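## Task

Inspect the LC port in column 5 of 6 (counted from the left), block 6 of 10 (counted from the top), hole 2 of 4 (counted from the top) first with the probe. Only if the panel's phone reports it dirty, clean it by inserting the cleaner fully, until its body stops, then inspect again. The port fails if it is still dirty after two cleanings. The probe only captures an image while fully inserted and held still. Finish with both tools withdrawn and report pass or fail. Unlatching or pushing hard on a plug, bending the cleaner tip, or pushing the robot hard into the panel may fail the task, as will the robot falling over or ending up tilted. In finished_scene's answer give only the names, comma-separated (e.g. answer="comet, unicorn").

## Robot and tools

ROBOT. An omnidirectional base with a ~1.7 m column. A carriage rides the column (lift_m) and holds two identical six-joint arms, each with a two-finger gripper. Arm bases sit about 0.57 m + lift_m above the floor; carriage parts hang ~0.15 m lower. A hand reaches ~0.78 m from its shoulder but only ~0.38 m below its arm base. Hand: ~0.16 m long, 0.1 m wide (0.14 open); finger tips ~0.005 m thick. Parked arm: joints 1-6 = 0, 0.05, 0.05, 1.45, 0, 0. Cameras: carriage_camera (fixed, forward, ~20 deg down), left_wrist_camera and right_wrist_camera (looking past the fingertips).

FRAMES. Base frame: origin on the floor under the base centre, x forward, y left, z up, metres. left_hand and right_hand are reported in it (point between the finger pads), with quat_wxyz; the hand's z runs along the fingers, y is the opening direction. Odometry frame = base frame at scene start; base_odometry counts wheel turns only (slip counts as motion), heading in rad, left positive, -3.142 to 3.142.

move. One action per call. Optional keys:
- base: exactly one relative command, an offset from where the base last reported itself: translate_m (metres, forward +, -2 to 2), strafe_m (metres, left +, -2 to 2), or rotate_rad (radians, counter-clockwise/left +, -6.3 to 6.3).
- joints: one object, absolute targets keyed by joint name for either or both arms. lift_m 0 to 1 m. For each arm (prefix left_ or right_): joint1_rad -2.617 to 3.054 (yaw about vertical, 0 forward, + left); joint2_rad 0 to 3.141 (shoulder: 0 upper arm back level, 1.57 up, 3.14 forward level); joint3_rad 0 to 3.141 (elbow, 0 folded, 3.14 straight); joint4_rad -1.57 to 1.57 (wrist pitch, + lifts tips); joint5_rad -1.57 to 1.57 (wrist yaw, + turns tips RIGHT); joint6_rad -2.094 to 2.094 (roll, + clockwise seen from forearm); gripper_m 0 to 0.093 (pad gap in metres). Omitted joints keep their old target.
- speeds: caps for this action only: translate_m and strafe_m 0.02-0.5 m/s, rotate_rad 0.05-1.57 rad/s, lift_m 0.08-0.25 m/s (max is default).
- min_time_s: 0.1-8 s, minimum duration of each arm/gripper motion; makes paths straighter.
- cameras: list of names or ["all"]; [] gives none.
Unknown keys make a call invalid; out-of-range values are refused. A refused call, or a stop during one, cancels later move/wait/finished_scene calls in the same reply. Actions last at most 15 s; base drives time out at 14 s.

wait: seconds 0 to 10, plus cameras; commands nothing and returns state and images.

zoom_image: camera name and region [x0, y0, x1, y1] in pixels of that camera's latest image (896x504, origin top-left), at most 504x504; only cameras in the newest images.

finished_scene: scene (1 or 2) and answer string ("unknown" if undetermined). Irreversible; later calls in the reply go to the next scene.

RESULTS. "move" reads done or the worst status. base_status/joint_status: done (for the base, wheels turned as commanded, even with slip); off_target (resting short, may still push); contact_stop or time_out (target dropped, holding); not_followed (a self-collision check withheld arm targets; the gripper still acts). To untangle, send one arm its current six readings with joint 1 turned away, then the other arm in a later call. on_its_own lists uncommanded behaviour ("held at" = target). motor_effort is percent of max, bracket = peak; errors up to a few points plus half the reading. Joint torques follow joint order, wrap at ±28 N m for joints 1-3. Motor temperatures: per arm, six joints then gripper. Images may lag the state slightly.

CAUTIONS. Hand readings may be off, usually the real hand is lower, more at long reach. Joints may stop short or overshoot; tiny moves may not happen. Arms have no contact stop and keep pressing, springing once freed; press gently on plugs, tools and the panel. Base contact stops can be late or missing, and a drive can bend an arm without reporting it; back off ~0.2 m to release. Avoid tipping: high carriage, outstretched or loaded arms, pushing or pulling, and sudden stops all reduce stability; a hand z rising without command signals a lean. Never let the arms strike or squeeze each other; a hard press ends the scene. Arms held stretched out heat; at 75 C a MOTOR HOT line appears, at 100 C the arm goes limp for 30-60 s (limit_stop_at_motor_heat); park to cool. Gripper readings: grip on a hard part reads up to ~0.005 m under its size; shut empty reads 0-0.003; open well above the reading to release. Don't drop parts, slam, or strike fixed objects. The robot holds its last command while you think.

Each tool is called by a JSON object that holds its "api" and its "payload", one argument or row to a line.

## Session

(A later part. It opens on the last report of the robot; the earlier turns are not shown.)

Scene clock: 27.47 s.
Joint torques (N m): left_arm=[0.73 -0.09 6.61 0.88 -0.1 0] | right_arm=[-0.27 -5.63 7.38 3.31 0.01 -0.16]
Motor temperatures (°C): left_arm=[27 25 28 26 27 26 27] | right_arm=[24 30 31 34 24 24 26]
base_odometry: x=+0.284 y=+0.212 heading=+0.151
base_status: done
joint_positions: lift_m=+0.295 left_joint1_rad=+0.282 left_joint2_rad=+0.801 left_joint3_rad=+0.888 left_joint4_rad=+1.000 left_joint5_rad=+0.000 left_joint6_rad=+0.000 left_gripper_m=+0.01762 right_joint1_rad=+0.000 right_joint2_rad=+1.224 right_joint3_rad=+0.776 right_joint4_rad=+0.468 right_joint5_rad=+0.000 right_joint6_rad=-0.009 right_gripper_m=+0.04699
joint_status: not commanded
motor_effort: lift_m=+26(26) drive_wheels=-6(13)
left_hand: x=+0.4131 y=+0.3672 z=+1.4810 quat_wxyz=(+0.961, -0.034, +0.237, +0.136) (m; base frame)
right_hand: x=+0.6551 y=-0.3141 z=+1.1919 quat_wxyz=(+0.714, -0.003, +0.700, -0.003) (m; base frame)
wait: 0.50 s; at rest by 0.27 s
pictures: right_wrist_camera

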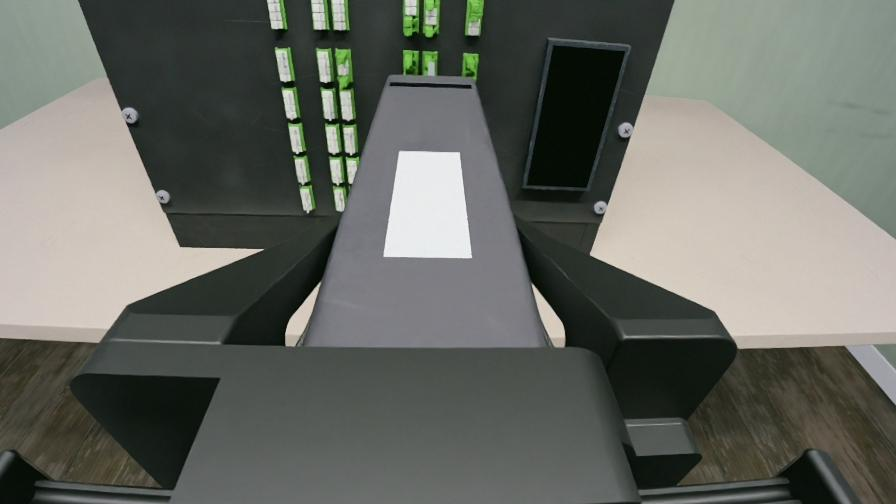

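{"api": "move", "payload": {
  "base": {"strafe_m": 0.0022},
  "joints": {"lift_m": 0.293},
  "speeds": {"strafe_m": 0.03},
  "cameras": []
}}

{"api": "move", "payload": {
  "base": {"translate_m": 0.006},
  "speeds": {"translate_m": 0.03},
  "cameras": []
}}

{"api": "wait", "payload": {
  "seconds": 0.5,
  "cameras": ["right_wrist_camera"]
}}

{"api": "zoom_image", "payload": {
  "camera": "right_wrist_camera",
  "region": [405, 40, 445, 80]
}}

Scene clock: 29.30 s.
Joint torques (N m): left_arm=[1.02 -0.18 6.6 0.94 -0.07 0.04] | right_arm=[-0.21 -5.63 7.34 3.35 0.02 -0.16]
Motor temperatures (°C): left_arm=[27 24 28 26 27 26 27] | right_arm=[24 30 32 34 24 24 26]
move: done
base_odometry: x=+0.284 y=+0.214 heading=+0.151
base_status: done
joint_positions: lift_m=+0.293 left_joint1_rad=+0.282 left_joint2_rad=+0.800 left_joint3_rad=+0.888 left_joint4_rad=+0.999 left_joint5_rad=+0.000 left_joint6_rad=+0.000 left_gripper_m=+0.01762 right_joint1_rad=+0.000 right_joint2_rad=+1.224 right_joint3_rad=+0.776 right_joint4_rad=+0.466 right_joint5_rad=+0.000 right_joint6_rad=-0.009 right_gripper_m=+0.04699
joint_status: all done
motor_effort: lift_m=+21(22) drive_wheels=-5(8)
left_hand: x=+0.4129 y=+0.3672 z=+1.4791 quat_wxyz=(+0.961, -0.034, +0.237, +0.137) (m; base frame)
right_hand: x=+0.6551 y=-0.3140 z=+1.1894 quat_wxyz=(+0.713, -0.004, +0.701, -0.003) (m; base frame)
pictures: none
No camera images: "cameras" was empty.

Scene clock: 30.00 s.
Joint torques (N m): left_arm=[0.76 -0.13 6.46 0.94 -0.05 0.02] | right_arm=[-0.24 -5.7 7.36 3.34 0.01 -0.16]
Motor temperatures (°C): left_arm=[27 24 28 26 27 26 27] | right_arm=[24 30 32 34 24 24 26]
move: done
base_odometry: x=+0.290 y=+0.215 heading=+0.150
base_status: done
joint_positions: lift_m=+0.293 left_joint1_rad=+0.282 left_joint2_rad=+0.800 left_joint3_rad=+0.888 left_joint4_rad=+0.998 left_joint5_rad=+0.000 left_joint6_rad=+0.000 left_gripper_m=+0.01762 right_joint1_rad=+0.000 right_joint2_rad=+1.224 right_joint3_rad=+0.776 right_joint4_rad=+0.466 right_joint5_rad=+0.000 right_joint6_rad=-0.009 right_gripper_m=+0.04699
joint_status: not commanded
motor_effort: lift_m=+21(22) drive_wheels=-5(13)
left_hand: x=+0.4130 y=+0.3673 z=+1.4790 quat_wxyz=(+0.961, -0.034, +0.237, +0.137) (m; base frame)
right_hand: x=+0.6551 y=-0.3140 z=+1.1894 quat_wxyz=(+0.713, -0.004, +0.701, -0.003) (m; base frame)
pictures: none
No camera images: "cameras" was empty.

Scene clock: 30.50 s.
Joint torques (N m): left_arm=[0.7 -0.01 6.46 0.95 -0.07 0.03] | right_arm=[-0.24 -5.59 7.38 3.34 0.02 -0.15]
Motor temperatures (°C): left_arm=[27 24 28 26 27 26 27] | right_arm=[24 30 32 34 24 24 26]
base_odometry: x=+0.290 y=+0.215 heading=+0.150
base_status: done
joint_positions: lift_m=+0.293 left_joint1_rad=+0.282 left_joint2_rad=+0.800 left_joint3_rad=+0.888 left_joint4_rad=+0.998 left_joint5_rad=+0.000 left_joint6_rad=+0.000 left_gripper_m=+0.01762 right_joint1_rad=+0.000 right_joint2_rad=+1.224 right_joint3_rad=+0.776 right_joint4_rad=+0.466 right_joint5_rad=+0.000 right_joint6_rad=-0.009 right_gripper_m=+0.04699
joint_status: not commanded
motor_effort: lift_m=+21(22) drive_wheels=-5(13)
left_hand: x=+0.4130 y=+0.3673 z=+1.4790 quat_wxyz=(+0.961, -0.034, +0.237, +0.137) (m; base frame)
right_hand: x=+0.6551 y=-0.3140 z=+1.1894 quat_wxyz=(+0.713, -0.004, +0.701, -0.003) (m; base frame)
wait: 0.50 s; at rest by 0.27 s
pictures: right_wrist_camera

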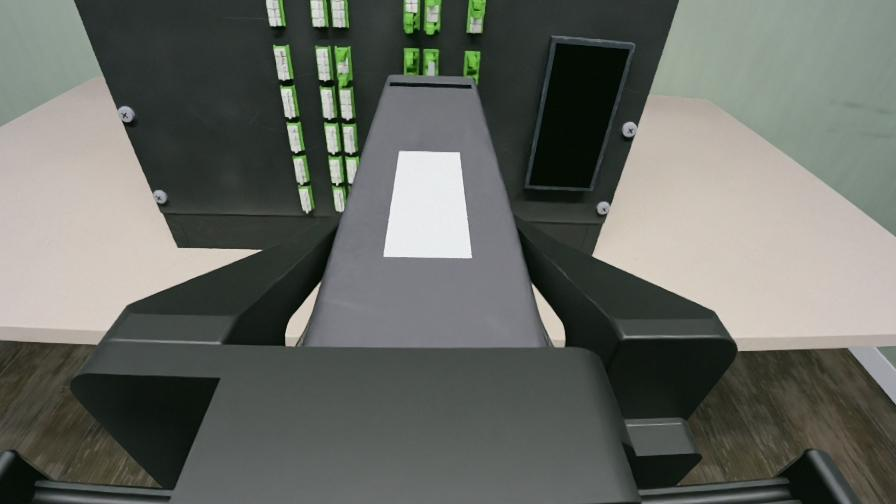

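Scaled by 12.600.

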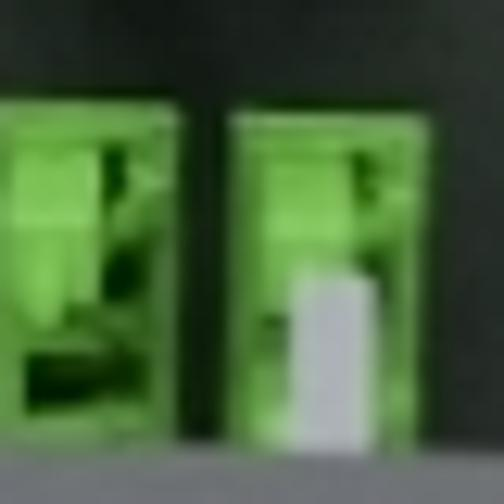

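{"api": "move", "payload": {
  "joints": {"lift_m": 0.2885},
  "cameras": []
}}

{"api": "move", "payload": {
  "base": {"translate_m": 0.015},
  "speeds": {"translate_m": 0.03},
  "cameras": []
}}

{"api": "wait", "payload": {
  "seconds": 0.5,
  "cameras": ["right_wrist_camera"]
}}

{"api": "zoom_image", "payload": {
  "camera": "right_wrist_camera",
  "region": [405, 40, 445, 80]
}}

Scene clock: 31.43 s.
Joint torques (N m): left_arm=[0.98 -0.13 6.69 0.92 -0.03 0.02] | right_arm=[-0.23 -5.7 7.45 3.34 0.01 -0.16]
Motor temperatures (°C): left_arm=[27 24 29 26 27 26 27] | right_arm=[24 30 32 34 24 24 26]
move: done
base_odometry: x=+0.290 y=+0.215 heading=+0.150
base_status: not commanded
joint_positions: lift_m=+0.289 left_joint1_rad=+0.282 left_joint2_rad=+0.800 left_joint3_rad=+0.888 left_joint4_rad=+0.998 left_joint5_rad=+0.000 left_joint6_rad=+0.000 left_gripper_m=+0.01762 right_joint1_rad=+0.000 right_joint2_rad=+1.225 right_joint3_rad=+0.776 right_joint4_rad=+0.464 right_joint5_rad=+0.000 right_joint6_rad=-0.009 right_gripper_m=+0.04699
joint_status: all done
motor_effort: lift_m=+22(22) drive_wheels=-5(6)
left_hand: x=+0.4130 y=+0.3673 z=+1.4745 quat_wxyz=(+0.961, -0.034, +0.237, +0.137) (m; base frame)
right_hand: x=+0.6553 y=-0.3140 z=+1.1840 quat_wxyz=(+0.712, -0.004, +0.702, -0.003) (m; base frame)
pictures: none
No camera images: "cameras" was empty.

Scene clock: 32.43 s.
Joint torques (N m): left_arm=[0.85 -0.17 6.63 0.88 -0.08 0.04] | right_arm=[-0.27 -5.68 7.36 3.33 0.01 -0.16]
Motor temperatures (°C): left_arm=[27 24 29 26 27 26 27] | right_arm=[24 30 32 34 24 24 26]
move: done
base_odometry: x=+0.305 y=+0.217 heading=+0.149
base_status: done
joint_positions: lift_m=+0.289 left_joint1_rad=+0.282 left_joint2_rad=+0.800 left_joint3_rad=+0.888 left_joint4_rad=+1.000 left_joint5_rad=+0.000 left_joint6_rad=+0.000 left_gripper_m=+0.01762 right_joint1_rad=+0.000 right_joint2_rad=+1.225 right_joint3_rad=+0.776 right_joint4_rad=+0.465 right_joint5_rad=+0.000 right_joint6_rad=-0.009 right_gripper_m=+0.04699
joint_status: not commanded
motor_effort: lift_m=+22(22) drive_wheels=-5(13)
left_hand: x=+0.4127 y=+0.3672 z=+1.4746 quat_wxyz=(+0.961, -0.034, +0.237, +0.137) (m; base frame)
right_hand: x=+0.6553 y=-0.3140 z=+1.1841 quat_wxyz=(+0.713, -0.004, +0.702, -0.003) (m; base frame)
pictures: none
No camera images: "cameras" was empty.

Scene clock: 32.93 s.
Joint torques (N m): left_arm=[0.76 -0.08 6.43 0.88 -0.03 0] | right_arm=[-0.29 -5.71 7.39 3.35 0.01 -0.16]
Motor temperatures (°C): left_arm=[27 24 29 26 27 26 27] | right_arm=[24 30 32 34 24 24 26]
base_odometry: x=+0.305 y=+0.217 heading=+0.149
base_status: done
joint_positions: lift_m=+0.289 left_joint1_rad=+0.282 left_joint2_rad=+0.800 left_joint3_rad=+0.888 left_joint4_rad=+1.000 left_joint5_rad=+0.000 left_joint6_rad=+0.000 left_gripper_m=+0.01762 right_joint1_rad=+0.000 right_joint2_rad=+1.225 right_joint3_rad=+0.776 right_joint4_rad=+0.465 right_joint5_rad=+0.000 right_joint6_rad=-0.009 right_gripper_m=+0.04699
joint_status: not commanded
motor_effort: lift_m=+22(22) drive_wheels=-5(13)
left_hand: x=+0.4127 y=+0.3672 z=+1.4746 quat_wxyz=(+0.961, -0.034, +0.237, +0.137) (m; base frame)
right_hand: x=+0.6553 y=-0.3140 z=+1.1841 quat_wxyz=(+0.713, -0.004, +0.702, -0.003) (m; base frame)
wait: 0.50 s; at rest by 0.27 s
pictures: right_wrist_camera

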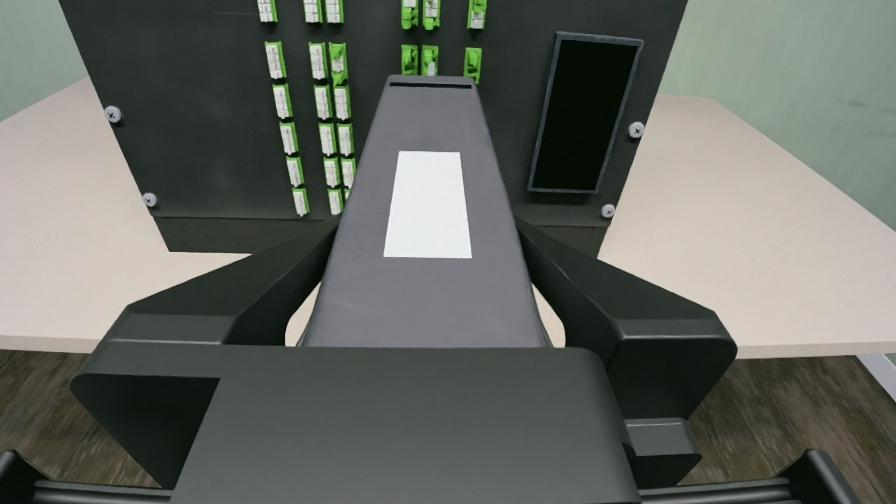

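Scaled by 12.600.

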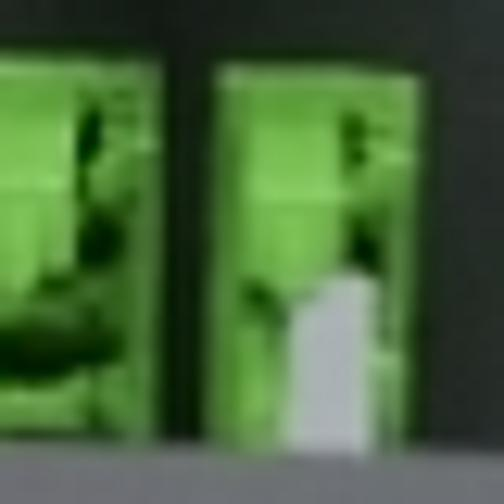

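{"api": "move", "payload": {
  "base": {"strafe_m": 0.0034},
  "speeds": {"strafe_m": 0.03},
  "cameras": []
}}

{"api": "wait", "payload": {
  "seconds": 0.5,
  "cameras": ["right_wrist_camera"]
}}

{"api": "zoom_image", "payload": {
  "camera": "right_wrist_camera",
  "region": [405, 40, 445, 80]
}}

Scene clock: 33.70 s.
Joint torques (N m): left_arm=[0.55 -0.17 6.45 0.87 -0.1 -0.02] | right_arm=[-0.16 -5.79 7.32 3.35 -0.02 -0.16]
Motor temperatures (°C): left_arm=[27 24 29 26 27 26 27] | right_arm=[24 30 32 34 24 24 26]
move: done
base_odometry: x=+0.304 y=+0.220 heading=+0.149
base_status: done
joint_positions: lift_m=+0.289 left_joint1_rad=+0.283 left_joint2_rad=+0.800 left_joint3_rad=+0.888 left_joint4_rad=+0.999 left_joint5_rad=-0.001 left_joint6_rad=+0.000 left_gripper_m=+0.01762 right_joint1_rad=+0.000 right_joint2_rad=+1.225 right_joint3_rad=+0.776 right_joint4_rad=+0.465 right_joint5_rad=+0.002 right_joint6_rad=-0.009 right_gripper_m=+0.04699
joint_status: not commanded
motor_effort: lift_m=+22(22) drive_wheels=+5(5)
left_hand: x=+0.4127 y=+0.3674 z=+1.4746 quat_wxyz=(+0.961, -0.034, +0.237, +0.137) (m; base frame)
right_hand: x=+0.6553 y=-0.3147 z=+1.1841 quat_wxyz=(+0.713, -0.003, +0.702, -0.004) (m; base frame)
pictures: none
No camera images: "cameras" was empty.

Scene clock: 34.20 s.
Joint torques (N m): left_arm=[0.92 -0.12 6.54 0.92 -0.06 0.03] | right_arm=[-0.1 -5.67 7.34 3.35 -0.02 -0.16]
Motor temperatures (°C): left_arm=[27 24 29 26 27 26 27] | right_arm=[24 30 32 34 24 24 26]
base_odometry: x=+0.304 y=+0.220 heading=+0.149
base_status: done
joint_positions: lift_m=+0.289 left_joint1_rad=+0.283 left_joint2_rad=+0.800 left_joint3_rad=+0.888 left_joint4_rad=+0.999 left_joint5_rad=-0.001 left_joint6_rad=+0.000 left_gripper_m=+0.01762 right_joint1_rad=+0.000 right_joint2_rad=+1.225 right_joint3_rad=+0.776 right_joint4_rad=+0.465 right_joint5_rad=+0.001 right_joint6_rad=-0.009 right_gripper_m=+0.04699
joint_status: not commanded
motor_effort: lift_m=+22(22) drive_wheels=+5(5)
left_hand: x=+0.4127 y=+0.3674 z=+1.4746 quat_wxyz=(+0.961, -0.034, +0.237, +0.137) (m; base frame)
right_hand: x=+0.6553 y=-0.3146 z=+1.1841 quat_wxyz=(+0.713, -0.003, +0.702, -0.004) (m; base frame)
wait: 0.50 s; at rest by 0.27 s
pictures: right_wrist_camera

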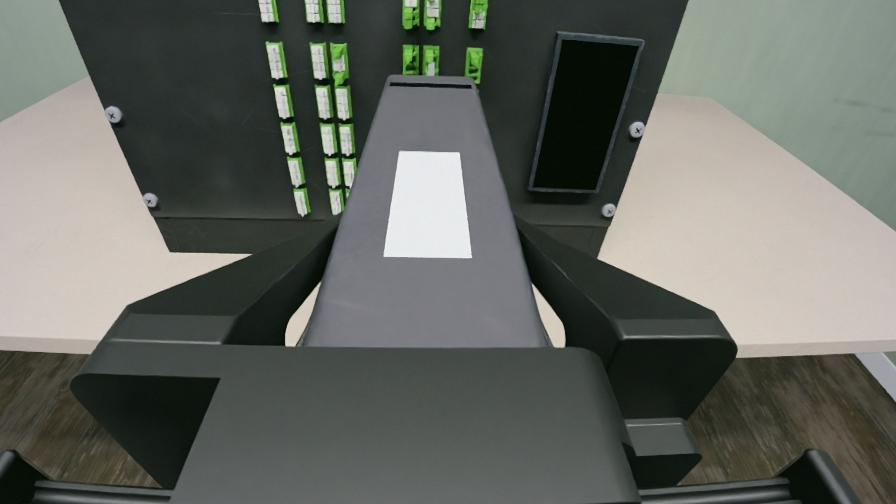

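Scaled by 12.600.

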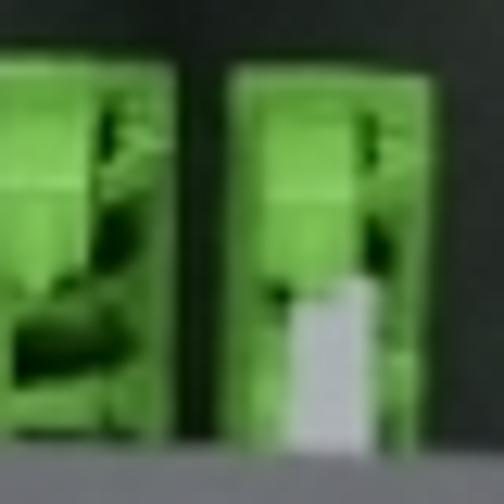

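{"api": "move", "payload": {
  "base": {"strafe_m": 0.003},
  "speeds": {"strafe_m": 0.03},
  "cameras": []
}}

{"api": "wait", "payload": {
  "seconds": 0.5,
  "cameras": ["right_wrist_camera"]
}}

{"api": "zoom_image", "payload": {
  "camera": "right_wrist_camera",
  "region": [405, 40, 445, 80]
}}

Scene clock: 34.90 s.
Joint torques (N m): left_arm=[0.62 -0.29 6.61 0.93 -0.06 0.02] | right_arm=[-0.28 -5.67 7.31 3.35 -0.12 -0.17]
Motor temperatures (°C): left_arm=[27 24 29 26 27 26 27] | right_arm=[24 30 32 34 24 24 26]
move: done
base_odometry: x=+0.304 y=+0.222 heading=+0.148
base_status: done
joint_positions: lift_m=+0.289 left_joint1_rad=+0.283 left_joint2_rad=+0.800 left_joint3_rad=+0.888 left_joint4_rad=+0.999 left_joint5_rad=+0.000 left_joint6_rad=+0.000 left_gripper_m=+0.01762 right_joint1_rad=+0.000 right_joint2_rad=+1.225 right_joint3_rad=+0.776 right_joint4_rad=+0.465 right_joint5_rad=+0.002 right_joint6_rad=-0.009 right_gripper_m=+0.04699
joint_status: not commanded
motor_effort: lift_m=+22(22) drive_wheels=+5(8)
left_hand: x=+0.4128 y=+0.3674 z=+1.4745 quat_wxyz=(+0.961, -0.034, +0.237, +0.137) (m; base frame)
right_hand: x=+0.6553 y=-0.3147 z=+1.1841 quat_wxyz=(+0.713, -0.003, +0.702, -0.004) (m; base frame)
pictures: none
No camera images: "cameras" was empty.

Scene clock: 35.40 s.
Joint torques (N m): left_arm=[0.72 -0.23 6.53 0.91 -0.02 0.02] | right_arm=[-0.2 -5.7 7.35 3.35 -0.01 -0.16]
Motor temperatures (°C): left_arm=[27 24 29 26 27 26 27] | right_arm=[24 30 32 34 24 24 26]
base_odometry: x=+0.304 y=+0.222 heading=+0.148
base_status: done
joint_positions: lift_m=+0.289 left_joint1_rad=+0.283 left_joint2_rad=+0.800 left_joint3_rad=+0.888 left_joint4_rad=+0.999 left_joint5_rad=+0.000 left_joint6_rad=+0.000 left_gripper_m=+0.01762 right_joint1_rad=+0.000 right_joint2_rad=+1.225 right_joint3_rad=+0.776 right_joint4_rad=+0.465 right_joint5_rad=+0.002 right_joint6_rad=-0.009 right_gripper_m=+0.04699
joint_status: not commanded
motor_effort: lift_m=+22(22) drive_wheels=+5(8)
left_hand: x=+0.4128 y=+0.3674 z=+1.4745 quat_wxyz=(+0.961, -0.034, +0.237, +0.137) (m; base frame)
right_hand: x=+0.6553 y=-0.3147 z=+1.1841 quat_wxyz=(+0.713, -0.003, +0.702, -0.004) (m; base frame)
wait: 0.50 s; at rest by 0.27 s
pictures: right_wrist_camera

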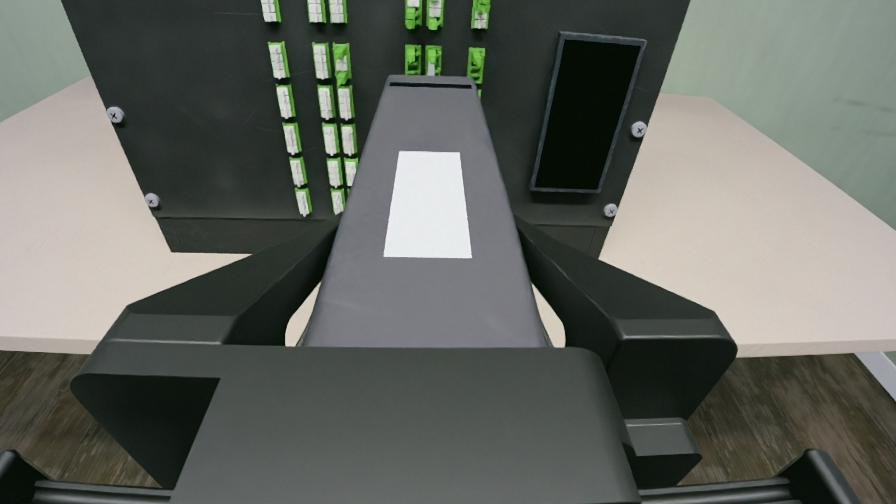

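Scaled by 12.600.

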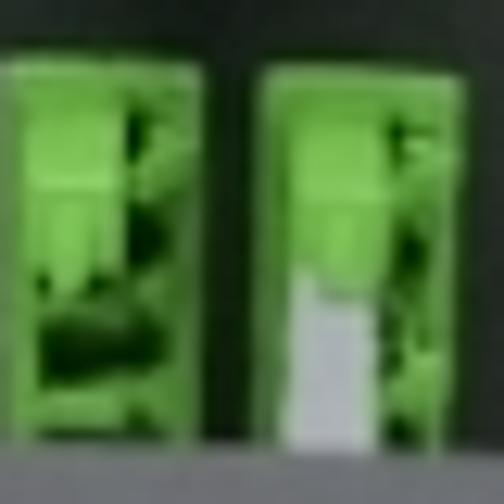

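{"api": "move", "payload": {
  "base": {"translate_m": 0.01},
  "speeds": {"translate_m": 0.03},
  "cameras": []
}}

{"api": "wait", "payload": {
  "seconds": 0.5,
  "cameras": ["right_wrist_camera"]
}}

{"api": "zoom_image", "payload": {
  "camera": "right_wrist_camera",
  "region": [405, 40, 445, 80]
}}

Scene clock: 36.47 s.
Joint torques (N m): left_arm=[0.7 -0.09 6.42 0.92 -0.08 0] | right_arm=[-0.18 -2.58 8.13 3.67 -0.01 -0.17]
Motor temperatures (°C): left_arm=[27 24 29 26 27 26 27] | right_arm=[24 30 32 35 24 24 26]
move: done
base_odometry: x=+0.314 y=+0.224 heading=+0.148
base_status: done
joint_positions: lift_m=+0.289 left_joint1_rad=+0.283 left_joint2_rad=+0.800 left_joint3_rad=+0.888 left_joint4_rad=+0.998 left_joint5_rad=+0.000 left_joint6_rad=+0.000 left_gripper_m=+0.01762 right_joint1_rad=+0.000 right_joint2_rad=+1.194 right_joint3_rad=+0.767 right_joint4_rad=+0.437 right_joint5_rad=+0.001 right_joint6_rad=-0.009 right_gripper_m=+0.04699
joint_status: not commanded
motor_effort: lift_m=+22(22) drive_wheels=+3(12)
left_hand: x=+0.4130 y=+0.3674 z=+1.4744 quat_wxyz=(+0.961, -0.034, +0.238, +0.137) (m; base frame)
right_hand: x=+0.6487 y=-0.3146 z=+1.1855 quat_wxyz=(+0.711, -0.003, +0.703, -0.004) (m; base frame)
pictures: none
No camera images: "cameras" was empty.

Scene clock: 36.97 s.
Joint torques (N m): left_arm=[0.66 -0.08 6.48 0.9 -0.09 0.03] | right_arm=[-0.2 -2.61 8.12 3.66 -0.01 -0.16]
Motor temperatures (°C): left_arm=[27 24 29 26 27 26 27] | right_arm=[24 30 32 35 24 24 26]
base_odometry: x=+0.314 y=+0.224 heading=+0.148
base_status: done
joint_positions: lift_m=+0.289 left_joint1_rad=+0.283 left_joint2_rad=+0.800 left_joint3_rad=+0.888 left_joint4_rad=+0.998 left_joint5_rad=+0.000 left_joint6_rad=+0.000 left_gripper_m=+0.01762 right_joint1_rad=+0.000 right_joint2_rad=+1.194 right_joint3_rad=+0.767 right_joint4_rad=+0.437 right_joint5_rad=+0.001 right_joint6_rad=-0.009 right_gripper_m=+0.04699
joint_status: not commanded
motor_effort: lift_m=+22(22) drive_wheels=+3(12)
left_hand: x=+0.4130 y=+0.3674 z=+1.4744 quat_wxyz=(+0.961, -0.034, +0.238, +0.137) (m; base frame)
right_hand: x=+0.6487 y=-0.3146 z=+1.1855 quat_wxyz=(+0.711, -0.003, +0.703, -0.004) (m; base frame)
wait: 0.50 s; at rest by 0.27 s
pictures: right_wrist_camera

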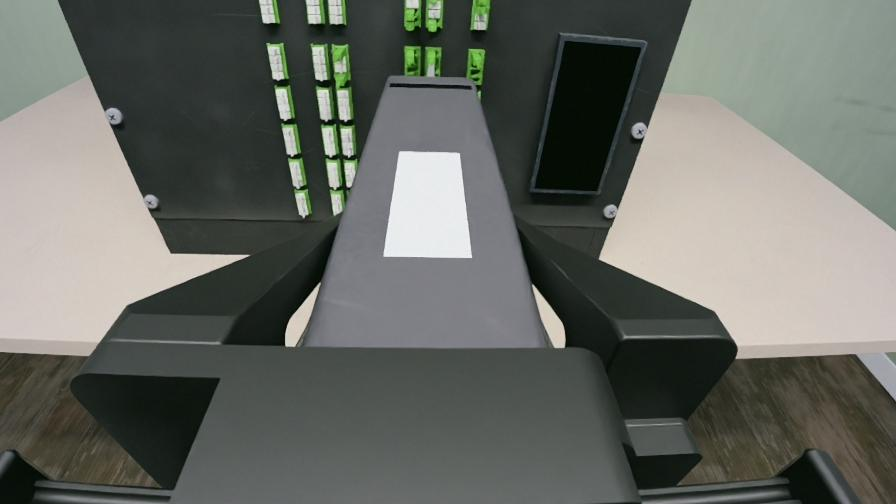

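Scaled by 12.600.

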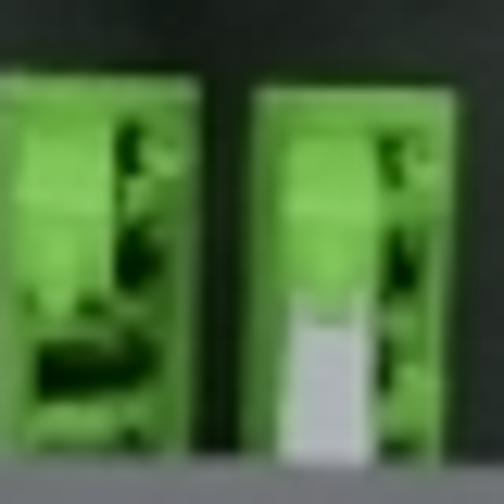

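{"api": "move", "payload": {
  "base": {"translate_m": -0.012},
  "speeds": {"translate_m": 0.05},
  "cameras": []
}}

{"api": "wait", "payload": {
  "seconds": 0.5,
  "cameras": ["right_wrist_camera","carriage_camera"]
}}

{"api": "zoom_image", "payload": {
  "camera": "right_wrist_camera",
  "region": [400, 0, 500, 80]
}}

{"api": "zoom_image", "payload": {
  "camera": "carriage_camera",
  "region": [520, 160, 600, 220]
}}

Scene clock: 37.90 s.
Joint torques (N m): left_arm=[0.8 -0.06 6.48 0.89 -0.07 0.01] | right_arm=[-0.23 -4.85 8.16 3.45 -0.01 -0.16]
Motor temperatures (°C): left_arm=[27 24 29 26 27 26 27] | right_arm=[24 30 32 35 24 24 26]
move: done
base_odometry: x=+0.302 y=+0.222 heading=+0.147
base_status: done
joint_positions: lift_m=+0.289 left_joint1_rad=+0.283 left_joint2_rad=+0.799 left_joint3_rad=+0.888 left_joint4_rad=+1.000 left_joint5_rad=+0.000 left_joint6_rad=+0.000 left_gripper_m=+0.01762 right_joint1_rad=+0.000 right_joint2_rad=+1.217 right_joint3_rad=+0.767 right_joint4_rad=+0.456 right_joint5_rad=+0.001 right_joint6_rad=-0.009 right_gripper_m=+0.04699
joint_status: not commanded
motor_effort: lift_m=+22(22) drive_wheels=+5(8)
left_hand: x=+0.4119 y=+0.3671 z=+1.4749 quat_wxyz=(+0.961, -0.034, +0.236, +0.137) (m; base frame)
right_hand: x=+0.6532 y=-0.3146 z=+1.1811 quat_wxyz=(+0.709, -0.003, +0.705, -0.004) (m; base frame)
pictures: none
No camera images: "cameras" was empty.

Scene clock: 38.40 s.
Joint torques (N m): left_arm=[0.79 0.08 6.56 0.9 -0.09 0.01] | right_arm=[-0.2 -4.86 8.08 3.44 -0.01 -0.16]
Motor temperatures (°C): left_arm=[27 24 29 26 27 26 27] | right_arm=[24 30 33 36 24 24 26]
base_odometry: x=+0.302 y=+0.222 heading=+0.147
base_status: done
joint_positions: lift_m=+0.289 left_joint1_rad=+0.283 left_joint2_rad=+0.799 left_joint3_rad=+0.888 left_joint4_rad=+1.000 left_joint5_rad=+0.000 left_joint6_rad=+0.000 left_gripper_m=+0.01762 right_joint1_rad=+0.000 right_joint2_rad=+1.217 right_joint3_rad=+0.767 right_joint4_rad=+0.456 right_joint5_rad=+0.001 right_joint6_rad=-0.009 right_gripper_m=+0.04699
joint_status: not commanded
motor_effort: lift_m=+22(22) drive_wheels=+5(8)
left_hand: x=+0.4119 y=+0.3671 z=+1.4749 quat_wxyz=(+0.961, -0.034, +0.236, +0.137) (m; base frame)
right_hand: x=+0.6532 y=-0.3146 z=+1.1811 quat_wxyz=(+0.709, -0.003, +0.705, -0.004) (m; base frame)
wait: 0.50 s; at rest by 0.27 s
pictures: carriage_camera, right_wrist_camera

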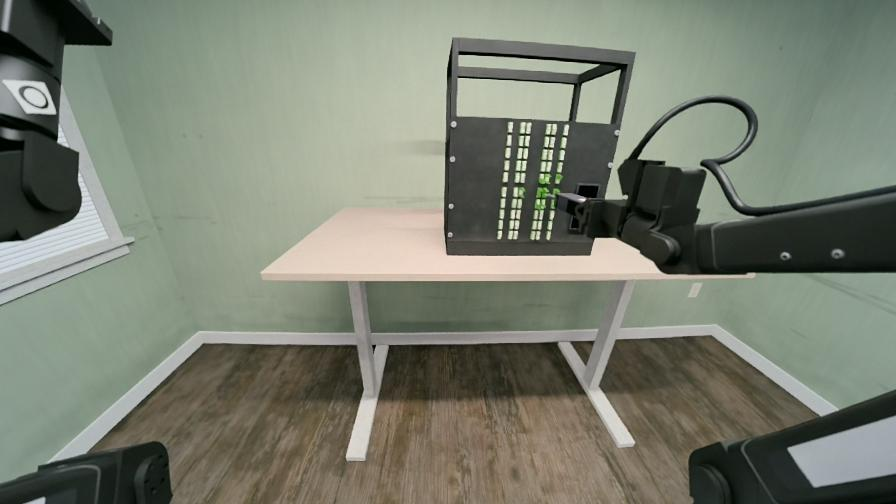

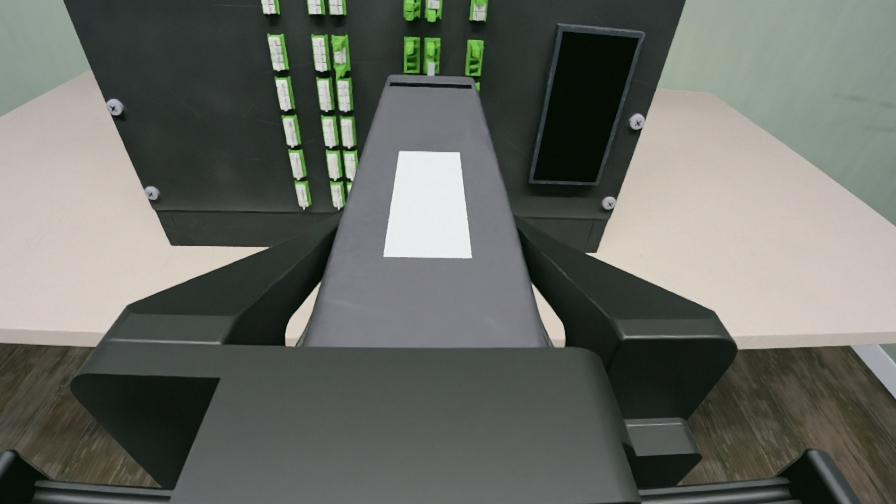

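Scaled by 5.040.

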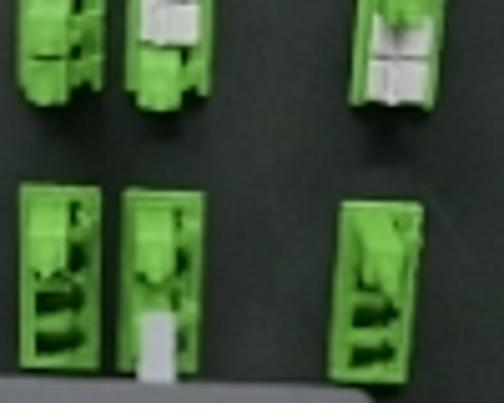

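Scaled by 6.300.

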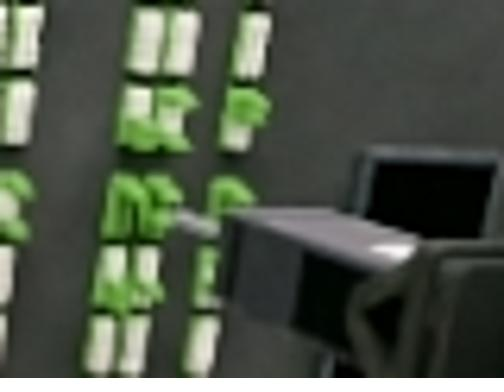

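{"api": "move", "payload": {
  "base": {"translate_m": -0.01},
  "speeds": {"translate_m": 0.05},
  "cameras": []
}}

{"api": "move", "payload": {
  "joints": {"lift_m": 0.2745},
  "cameras": []
}}

{"api": "wait", "payload": {
  "seconds": 0.5,
  "cameras": ["right_wrist_camera"]
}}

{"api": "zoom_image", "payload": {
  "camera": "right_wrist_camera",
  "region": [400, 20, 440, 60]
}}

{"api": "zoom_image", "payload": {
  "camera": "right_wrist_camera",
  "region": [405, 10, 435, 40]
}}

Scene clock: 40.00 s.
Joint torques (N m): left_arm=[0.76 0.13 6.52 0.91 -0.08 0.03] | right_arm=[-0.13 -5.05 8.16 3.4 -0.01 -0.16]
Motor temperatures (°C): left_arm=[27 24 29 26 27 26 27] | right_arm=[24 30 33 36 24 24 26]
move: done
base_odometry: x=+0.292 y=+0.220 heading=+0.147
base_status: done
joint_positions: lift_m=+0.289 left_joint1_rad=+0.283 left_joint2_rad=+0.798 left_joint3_rad=+0.888 left_joint4_rad=+1.001 left_joint5_rad=+0.000 left_joint6_rad=+0.000 left_gripper_m=+0.01762 right_joint1_rad=+0.000 right_joint2_rad=+1.218 right_joint3_rad=+0.767 right_joint4_rad=+0.459 right_joint5_rad=+0.001 right_joint6_rad=-0.009 right_gripper_m=+0.04699
joint_status: not commanded
motor_effort: lift_m=+22(22) drive_wheels=+5(13)
left_hand: x=+0.4111 y=+0.3669 z=+1.4752 quat_wxyz=(+0.962, -0.033, +0.235, +0.137) (m; base frame)
right_hand: x=+0.6535 y=-0.3146 z=+1.1811 quat_wxyz=(+0.710, -0.003, +0.704, -0.004) (m; base frame)
pictures: none
No camera images: "cameras" was empty.

Scene clock: 40.53 s.
Joint torques (N m): left_arm=[0.84 0.12 6.68 0.89 -0.03 0.02] | right_arm=[-0.17 -5.5 8.08 3.4 0 -0.16]
Motor temperatures (°C): left_arm=[27 24 29 26 27 26 27] | right_arm=[24 30 33 36 24 24 26]
move: done
base_odometry: x=+0.292 y=+0.220 heading=+0.147
base_status: not commanded
joint_positions: lift_m=+0.275 left_joint1_rad=+0.283 left_joint2_rad=+0.798 left_joint3_rad=+0.888 left_joint4_rad=+0.999 left_joint5_rad=+0.000 left_joint6_rad=+0.000 left_gripper_m=+0.01762 right_joint1_rad=+0.000 right_joint2_rad=+1.224 right_joint3_rad=+0.767 right_joint4_rad=+0.462 right_joint5_rad=+0.001 right_joint6_rad=-0.009 right_gripper_m=+0.04699
joint_status: all done
motor_effort: lift_m=+22(23) drive_wheels=+5(5)
left_hand: x=+0.4115 y=+0.3670 z=+1.4610 quat_wxyz=(+0.962, -0.034, +0.236, +0.137) (m; base frame)
right_hand: x=+0.6546 y=-0.3146 z=+1.1655 quat_wxyz=(+0.709, -0.003, +0.705, -0.004) (m; base frame)
pictures: none
No camera images: "cameras" was empty.

Scene clock: 41.03 s.
Joint torques (N m): left_arm=[0.75 0.18 6.37 0.9 -0.07 0.02] | right_arm=[-0.21 -5.61 8.12 3.38 -0.01 -0.16]
Motor temperatures (°C): left_arm=[27 24 29 26 27 26 27] | right_arm=[24 30 33 36 24 24 26]
base_odometry: x=+0.292 y=+0.220 heading=+0.147
base_status: not commanded
joint_positions: lift_m=+0.275 left_joint1_rad=+0.283 left_joint2_rad=+0.798 left_joint3_rad=+0.888 left_joint4_rad=+0.999 left_joint5_rad=+0.000 left_joint6_rad=+0.000 left_gripper_m=+0.01762 right_joint1_rad=+0.000 right_joint2_rad=+1.224 right_joint3_rad=+0.767 right_joint4_rad=+0.462 right_joint5_rad=+0.001 right_joint6_rad=-0.009 right_gripper_m=+0.04699
joint_status: all done
motor_effort: lift_m=+22(23) drive_wheels=+5(5)
left_hand: x=+0.4115 y=+0.3670 z=+1.4610 quat_wxyz=(+0.962, -0.034, +0.236, +0.137) (m; base frame)
right_hand: x=+0.6546 y=-0.3146 z=+1.1655 quat_wxyz=(+0.709, -0.003, +0.705, -0.004) (m; base frame)
wait: 0.50 s; at rest by 0.27 s
pictures: right_wrist_camera

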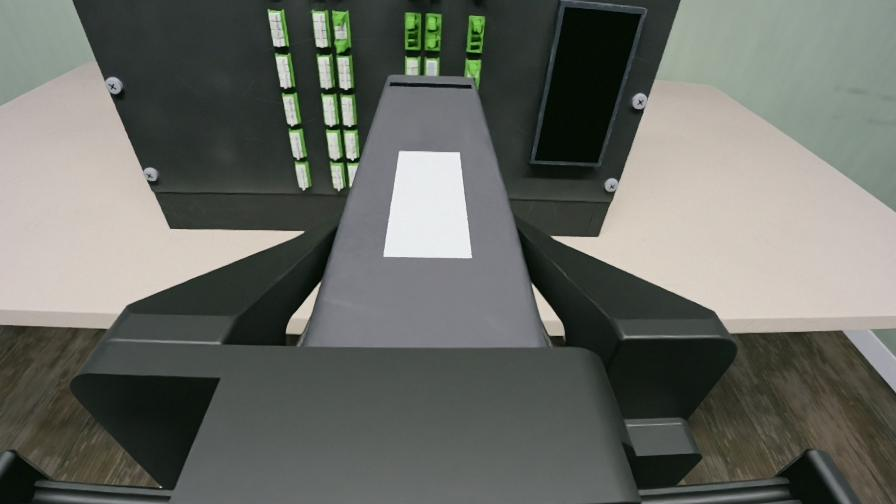

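Scaled by 12.600.

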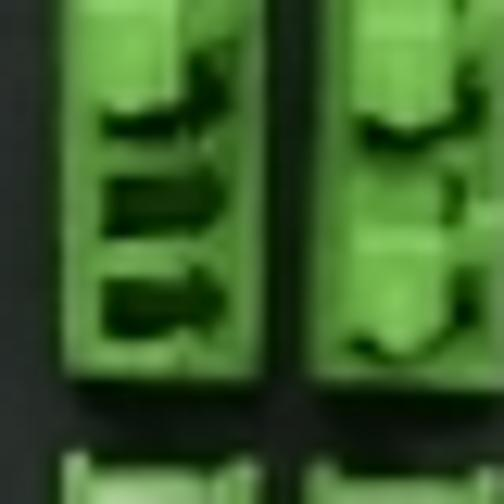

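Scaled by 16.800.

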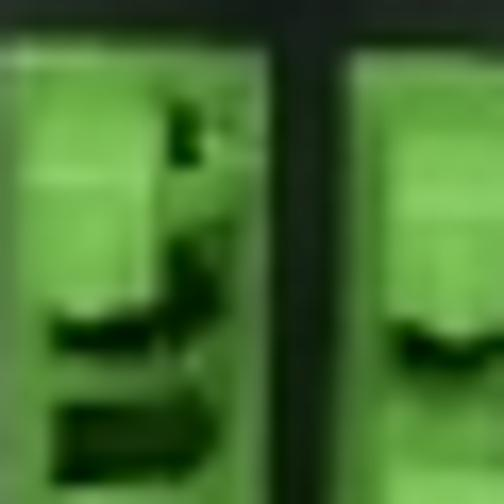

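{"api": "move", "payload": {
  "base": {"translate_m": -0.03},
  "speeds": {"translate_m": 0.05},
  "cameras": []
}}

{"api": "wait", "payload": {
  "seconds": 0.5,
  "cameras": ["right_wrist_camera"]
}}

{"api": "zoom_image", "payload": {
  "camera": "right_wrist_camera",
  "region": [400, 10, 450, 60]
}}

Scene clock: 42.57 s.
Joint torques (N m): left_arm=[0.84 0.08 6.53 0.89 -0.11 0.06] | right_arm=[-0.2 -5.67 8.09 3.37 0 -0.16]
Motor temperatures (°C): left_arm=[27 24 29 26 27 26 27] | right_arm=[24 30 34 37 24 24 26]
move: done
base_odometry: x=+0.263 y=+0.216 heading=+0.146
base_status: done
joint_positions: lift_m=+0.275 left_joint1_rad=+0.283 left_joint2_rad=+0.799 left_joint3_rad=+0.888 left_joint4_rad=+1.000 left_joint5_rad=+0.000 left_joint6_rad=+0.000 left_gripper_m=+0.01762 right_joint1_rad=+0.000 right_joint2_rad=+1.224 right_joint3_rad=+0.767 right_joint4_rad=+0.463 right_joint5_rad=+0.001 right_joint6_rad=-0.009 right_gripper_m=+0.04699
joint_status: not commanded
motor_effort: lift_m=+22(22) drive_wheels=+3(11)
left_hand: x=+0.4120 y=+0.3671 z=+1.4608 quat_wxyz=(+0.961, -0.034, +0.236, +0.137) (m; base frame)
right_hand: x=+0.6546 y=-0.3146 z=+1.1657 quat_wxyz=(+0.709, -0.003, +0.705, -0.004) (m; base frame)
pictures: none
No camera images: "cameras" was empty.

Scene clock: 43.07 s.
Joint torques (N m): left_arm=[0.58 -0.12 6.43 0.9 -0.03 0.03] | right_arm=[-0.21 -5.6 8.1 3.37 -0.01 -0.17]
Motor temperatures (°C): left_arm=[27 24 29 26 27 26 27] | right_arm=[24 30 34 37 24 24 26]
base_odometry: x=+0.263 y=+0.216 heading=+0.146
base_status: done
joint_positions: lift_m=+0.275 left_joint1_rad=+0.283 left_joint2_rad=+0.799 left_joint3_rad=+0.888 left_joint4_rad=+1.000 left_joint5_rad=+0.000 left_joint6_rad=+0.000 left_gripper_m=+0.01762 right_joint1_rad=+0.000 right_joint2_rad=+1.224 right_joint3_rad=+0.767 right_joint4_rad=+0.463 right_joint5_rad=+0.001 right_joint6_rad=-0.009 right_gripper_m=+0.04699
joint_status: not commanded
motor_effort: lift_m=+22(22) drive_wheels=+3(11)
left_hand: x=+0.4120 y=+0.3671 z=+1.4608 quat_wxyz=(+0.961, -0.034, +0.236, +0.137) (m; base frame)
right_hand: x=+0.6546 y=-0.3146 z=+1.1657 quat_wxyz=(+0.709, -0.003, +0.705, -0.004) (m; base frame)
wait: 0.50 s; at rest by 0.27 s
pictures: right_wrist_camera

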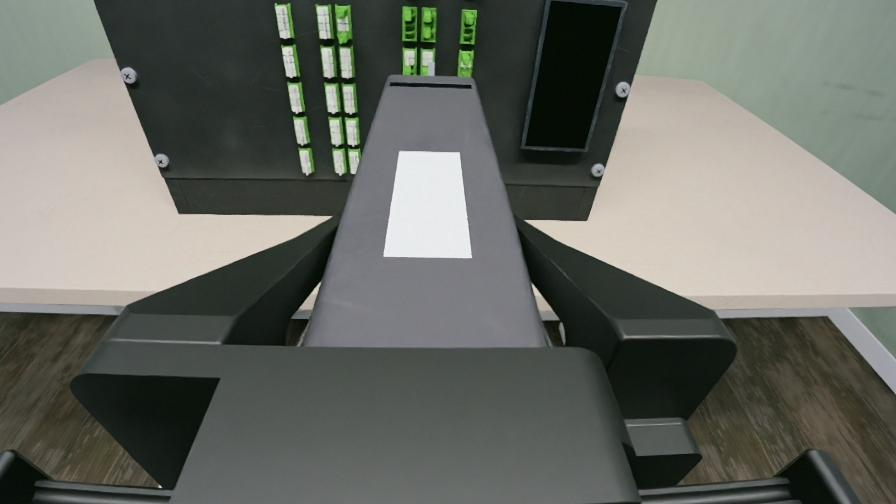

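Scaled by 10.080.

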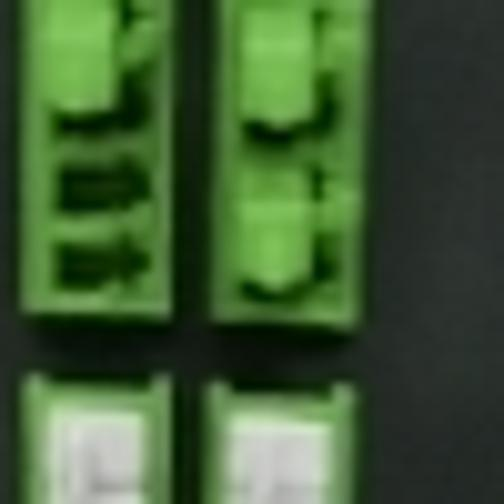

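{"api": "move", "payload": {
  "joints": {"lift_m": 0.2865},
  "cameras": []
}}

{"api": "move", "payload": {
  "base": {"translate_m": 0.03},
  "speeds": {"translate_m": 0.05},
  "cameras": []
}}

{"api": "wait", "payload": {
  "seconds": 0.5,
  "cameras": ["right_wrist_camera"]
}}

{"api": "zoom_image", "payload": {
  "camera": "right_wrist_camera",
  "region": [405, 35, 445, 75]
}}

Scene clock: 44.00 s.
Joint torques (N m): left_arm=[0.76 -0.05 6.76 0.87 -0.09 0] | right_arm=[-0.16 -5.46 8.2 3.29 -0.01 -0.16]
Motor temperatures (°C): left_arm=[27 24 29 26 27 26 27] | right_arm=[24 30 34 37 24 24 26]
move: done
base_odometry: x=+0.263 y=+0.216 heading=+0.146
base_status: not commanded
joint_positions: lift_m=+0.286 left_joint1_rad=+0.283 left_joint2_rad=+0.799 left_joint3_rad=+0.888 left_joint4_rad=+1.000 left_joint5_rad=+0.000 left_joint6_rad=+0.000 left_gripper_m=+0.01762 right_joint1_rad=+0.000 right_joint2_rad=+1.224 right_joint3_rad=+0.767 right_joint4_rad=+0.470 right_joint5_rad=+0.001 right_joint6_rad=-0.009 right_gripper_m=+0.04699
joint_status: all done
motor_effort: lift_m=+24(30) drive_wheels=+3(3)
left_hand: x=+0.4119 y=+0.3671 z=+1.4726 quat_wxyz=(+0.961, -0.034, +0.236, +0.137) (m; base frame)
right_hand: x=+0.6547 y=-0.3146 z=+1.1790 quat_wxyz=(+0.711, -0.003, +0.703, -0.004) (m; base frame)
pictures: none
No camera images: "cameras" was empty.

Scene clock: 45.13 s.
Joint torques (N m): left_arm=[0.75 -0.12 6.58 0.88 -0.02 0.01] | right_arm=[-0.23 -5.57 8.18 3.31 0 -0.17]
Motor temperatures (°C): left_arm=[27 24 29 26 27 26 27] | right_arm=[24 30 34 37 24 24 26]
move: done
base_odometry: x=+0.292 y=+0.221 heading=+0.147
base_status: done
joint_positions: lift_m=+0.286 left_joint1_rad=+0.283 left_joint2_rad=+0.800 left_joint3_rad=+0.888 left_joint4_rad=+1.000 left_joint5_rad=+0.000 left_joint6_rad=+0.000 left_gripper_m=+0.01762 right_joint1_rad=+0.000 right_joint2_rad=+1.224 right_joint3_rad=+0.767 right_joint4_rad=+0.468 right_joint5_rad=+0.001 right_joint6_rad=-0.009 right_gripper_m=+0.04699
joint_status: not commanded
motor_effort: lift_m=+24(25) drive_wheels=-6(10)
left_hand: x=+0.4122 y=+0.3672 z=+1.4724 quat_wxyz=(+0.961, -0.034, +0.236, +0.137) (m; base frame)
right_hand: x=+0.6547 y=-0.3146 z=+1.1787 quat_wxyz=(+0.711, -0.003, +0.703, -0.004) (m; base frame)
pictures: none
No camera images: "cameras" was empty.

Scene clock: 45.63 s.
Joint torques (N m): left_arm=[0.85 -0.12 6.61 0.86 -0.05 -0.01] | right_arm=[-0.18 -5.64 8.12 3.31 -0.02 -0.16]
Motor temperatures (°C): left_arm=[27 24 29 26 27 26 27] | right_arm=[24 30 34 37 24 24 26]
base_odometry: x=+0.292 y=+0.221 heading=+0.147
base_status: done
joint_positions: lift_m=+0.286 left_joint1_rad=+0.283 left_joint2_rad=+0.800 left_joint3_rad=+0.888 left_joint4_rad=+1.000 left_joint5_rad=+0.000 left_joint6_rad=+0.000 left_gripper_m=+0.01762 right_joint1_rad=+0.000 right_joint2_rad=+1.224 right_joint3_rad=+0.767 right_joint4_rad=+0.468 right_joint5_rad=+0.001 right_joint6_rad=-0.009 right_gripper_m=+0.04699
joint_status: not commanded
motor_effort: lift_m=+24(25) drive_wheels=-6(10)
left_hand: x=+0.4122 y=+0.3672 z=+1.4724 quat_wxyz=(+0.961, -0.034, +0.236, +0.137) (m; base frame)
right_hand: x=+0.6547 y=-0.3146 z=+1.1787 quat_wxyz=(+0.711, -0.003, +0.703, -0.004) (m; base frame)
wait: 0.50 s; at rest by 0.27 s
pictures: right_wrist_camera

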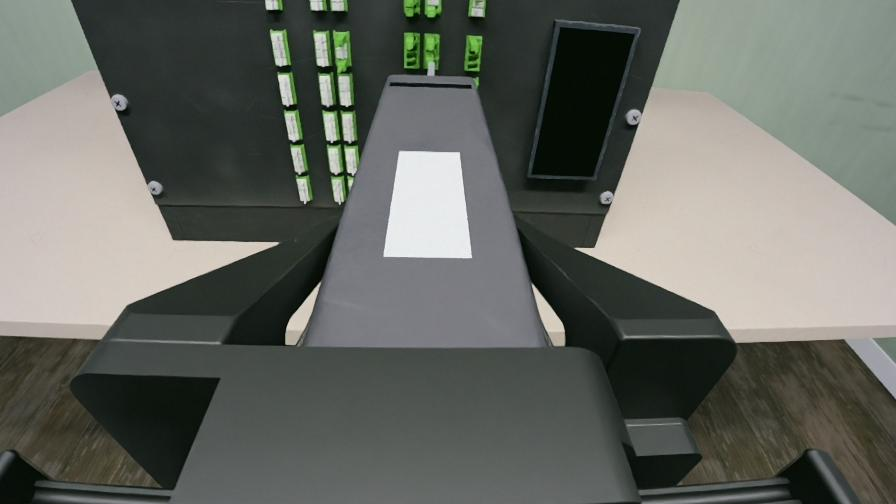

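Scaled by 12.600.

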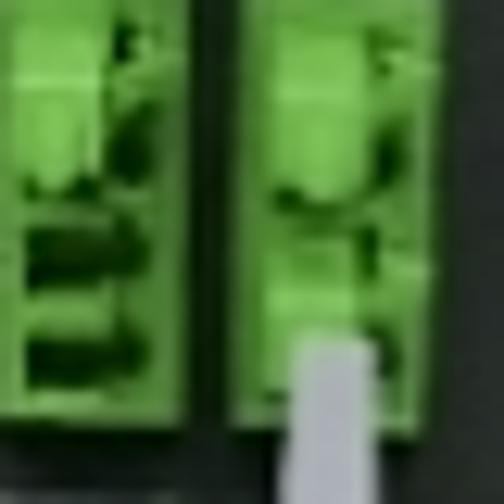

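{"api": "move", "payload": {
  "joints": {"lift_m": 0.289},
  "cameras": []
}}

{"api": "move", "payload": {
  "base": {"translate_m": 0.01},
  "speeds": {"translate_m": 0.03},
  "cameras": []
}}

{"api": "wait", "payload": {
  "seconds": 0.5,
  "cameras": ["right_wrist_camera"]
}}

{"api": "zoom_image", "payload": {
  "camera": "right_wrist_camera",
  "region": [405, 35, 445, 75]
}}

Scene clock: 46.57 s.
Joint torques (N m): left_arm=[0.79 0.05 6.5 0.87 -0.06 0.03] | right_arm=[-0.14 -5.63 8.1 3.3 -0.02 -0.15]
Motor temperatures (°C): left_arm=[27 24 29 26 27 26 27] | right_arm=[24 30 34 37 24 24 26]
move: done
base_odometry: x=+0.292 y=+0.221 heading=+0.147
base_status: not commanded
joint_positions: lift_m=+0.289 left_joint1_rad=+0.283 left_joint2_rad=+0.800 left_joint3_rad=+0.889 left_joint4_rad=+1.000 left_joint5_rad=+0.000 left_joint6_rad=+0.000 left_gripper_m=+0.01762 right_joint1_rad=+0.000 right_joint2_rad=+1.224 right_joint3_rad=+0.767 right_joint4_rad=+0.470 right_joint5_rad=+0.001 right_joint6_rad=-0.009 right_gripper_m=+0.04699
joint_status: all done
motor_effort: lift_m=+25(28) drive_wheels=-5(6)
left_hand: x=+0.4121 y=+0.3672 z=+1.4750 quat_wxyz=(+0.961, -0.034, +0.236, +0.137) (m; base frame)
right_hand: x=+0.6547 y=-0.3146 z=+1.1814 quat_wxyz=(+0.712, -0.003, +0.703, -0.004) (m; base frame)
pictures: none
No camera images: "cameras" was empty.

Scene clock: 47.40 s.
Joint torques (N m): left_arm=[0.76 -0.16 6.57 0.88 -0.08 0.01] | right_arm=[-0.24 -5.56 8.03 3.3 -0.01 -0.16]
Motor temperatures (°C): left_arm=[27 24 29 26 27 26 27] | right_arm=[24 30 34 37 24 24 26]
move: done
base_odometry: x=+0.302 y=+0.222 heading=+0.148
base_status: done
joint_positions: lift_m=+0.289 left_joint1_rad=+0.283 left_joint2_rad=+0.801 left_joint3_rad=+0.889 left_joint4_rad=+1.000 left_joint5_rad=+0.000 left_joint6_rad=+0.000 left_gripper_m=+0.01762 right_joint1_rad=+0.000 right_joint2_rad=+1.224 right_joint3_rad=+0.767 right_joint4_rad=+0.469 right_joint5_rad=+0.001 right_joint6_rad=-0.009 right_gripper_m=+0.04699
joint_status: not commanded
motor_effort: lift_m=+25(25) drive_wheels=-5(11)
left_hand: x=+0.4127 y=+0.3673 z=+1.4748 quat_wxyz=(+0.961, -0.034, +0.237, +0.137) (m; base frame)
right_hand: x=+0.6547 y=-0.3146 z=+1.1812 quat_wxyz=(+0.711, -0.003, +0.703, -0.004) (m; base frame)
pictures: none
No camera images: "cameras" was empty.

Scene clock: 47.90 s.
Joint torques (N m): left_arm=[0.62 -0.08 6.52 0.91 -0.02 0.04] | right_arm=[-0.2 -5.63 8.09 3.29 -0.01 -0.16]
Motor temperatures (°C): left_arm=[27 24 29 26 27 26 27] | right_arm=[24 30 35 37 24 24 27]
base_odometry: x=+0.302 y=+0.222 heading=+0.148
base_status: done
joint_positions: lift_m=+0.289 left_joint1_rad=+0.283 left_joint2_rad=+0.801 left_joint3_rad=+0.889 left_joint4_rad=+1.000 left_joint5_rad=+0.000 left_joint6_rad=+0.000 left_gripper_m=+0.01762 right_joint1_rad=+0.000 right_joint2_rad=+1.224 right_joint3_rad=+0.767 right_joint4_rad=+0.469 right_joint5_rad=+0.001 right_joint6_rad=-0.009 right_gripper_m=+0.04699
joint_status: not commanded
motor_effort: lift_m=+25(25) drive_wheels=-5(11)
left_hand: x=+0.4127 y=+0.3673 z=+1.4748 quat_wxyz=(+0.961, -0.034, +0.237, +0.137) (m; base frame)
right_hand: x=+0.6547 y=-0.3146 z=+1.1812 quat_wxyz=(+0.711, -0.003, +0.703, -0.004) (m; base frame)
wait: 0.50 s; at rest by 0.27 s
pictures: right_wrist_camera

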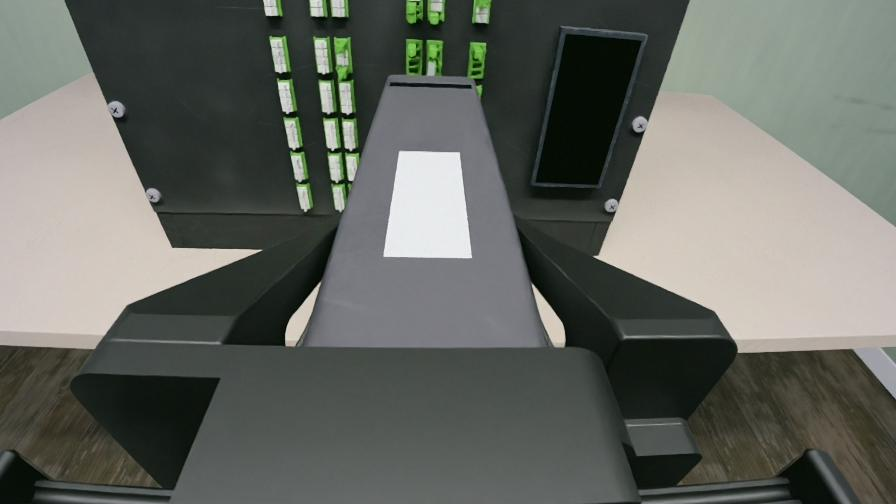

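Scaled by 12.600.

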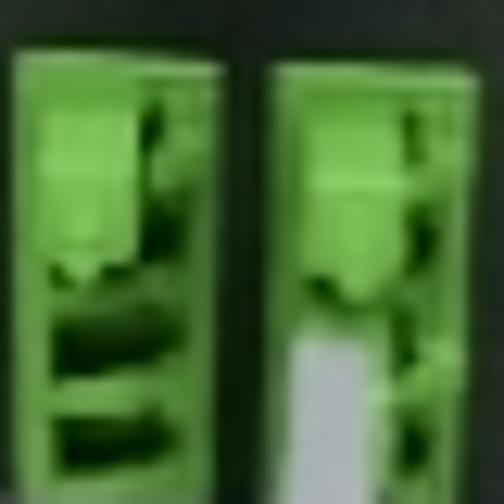

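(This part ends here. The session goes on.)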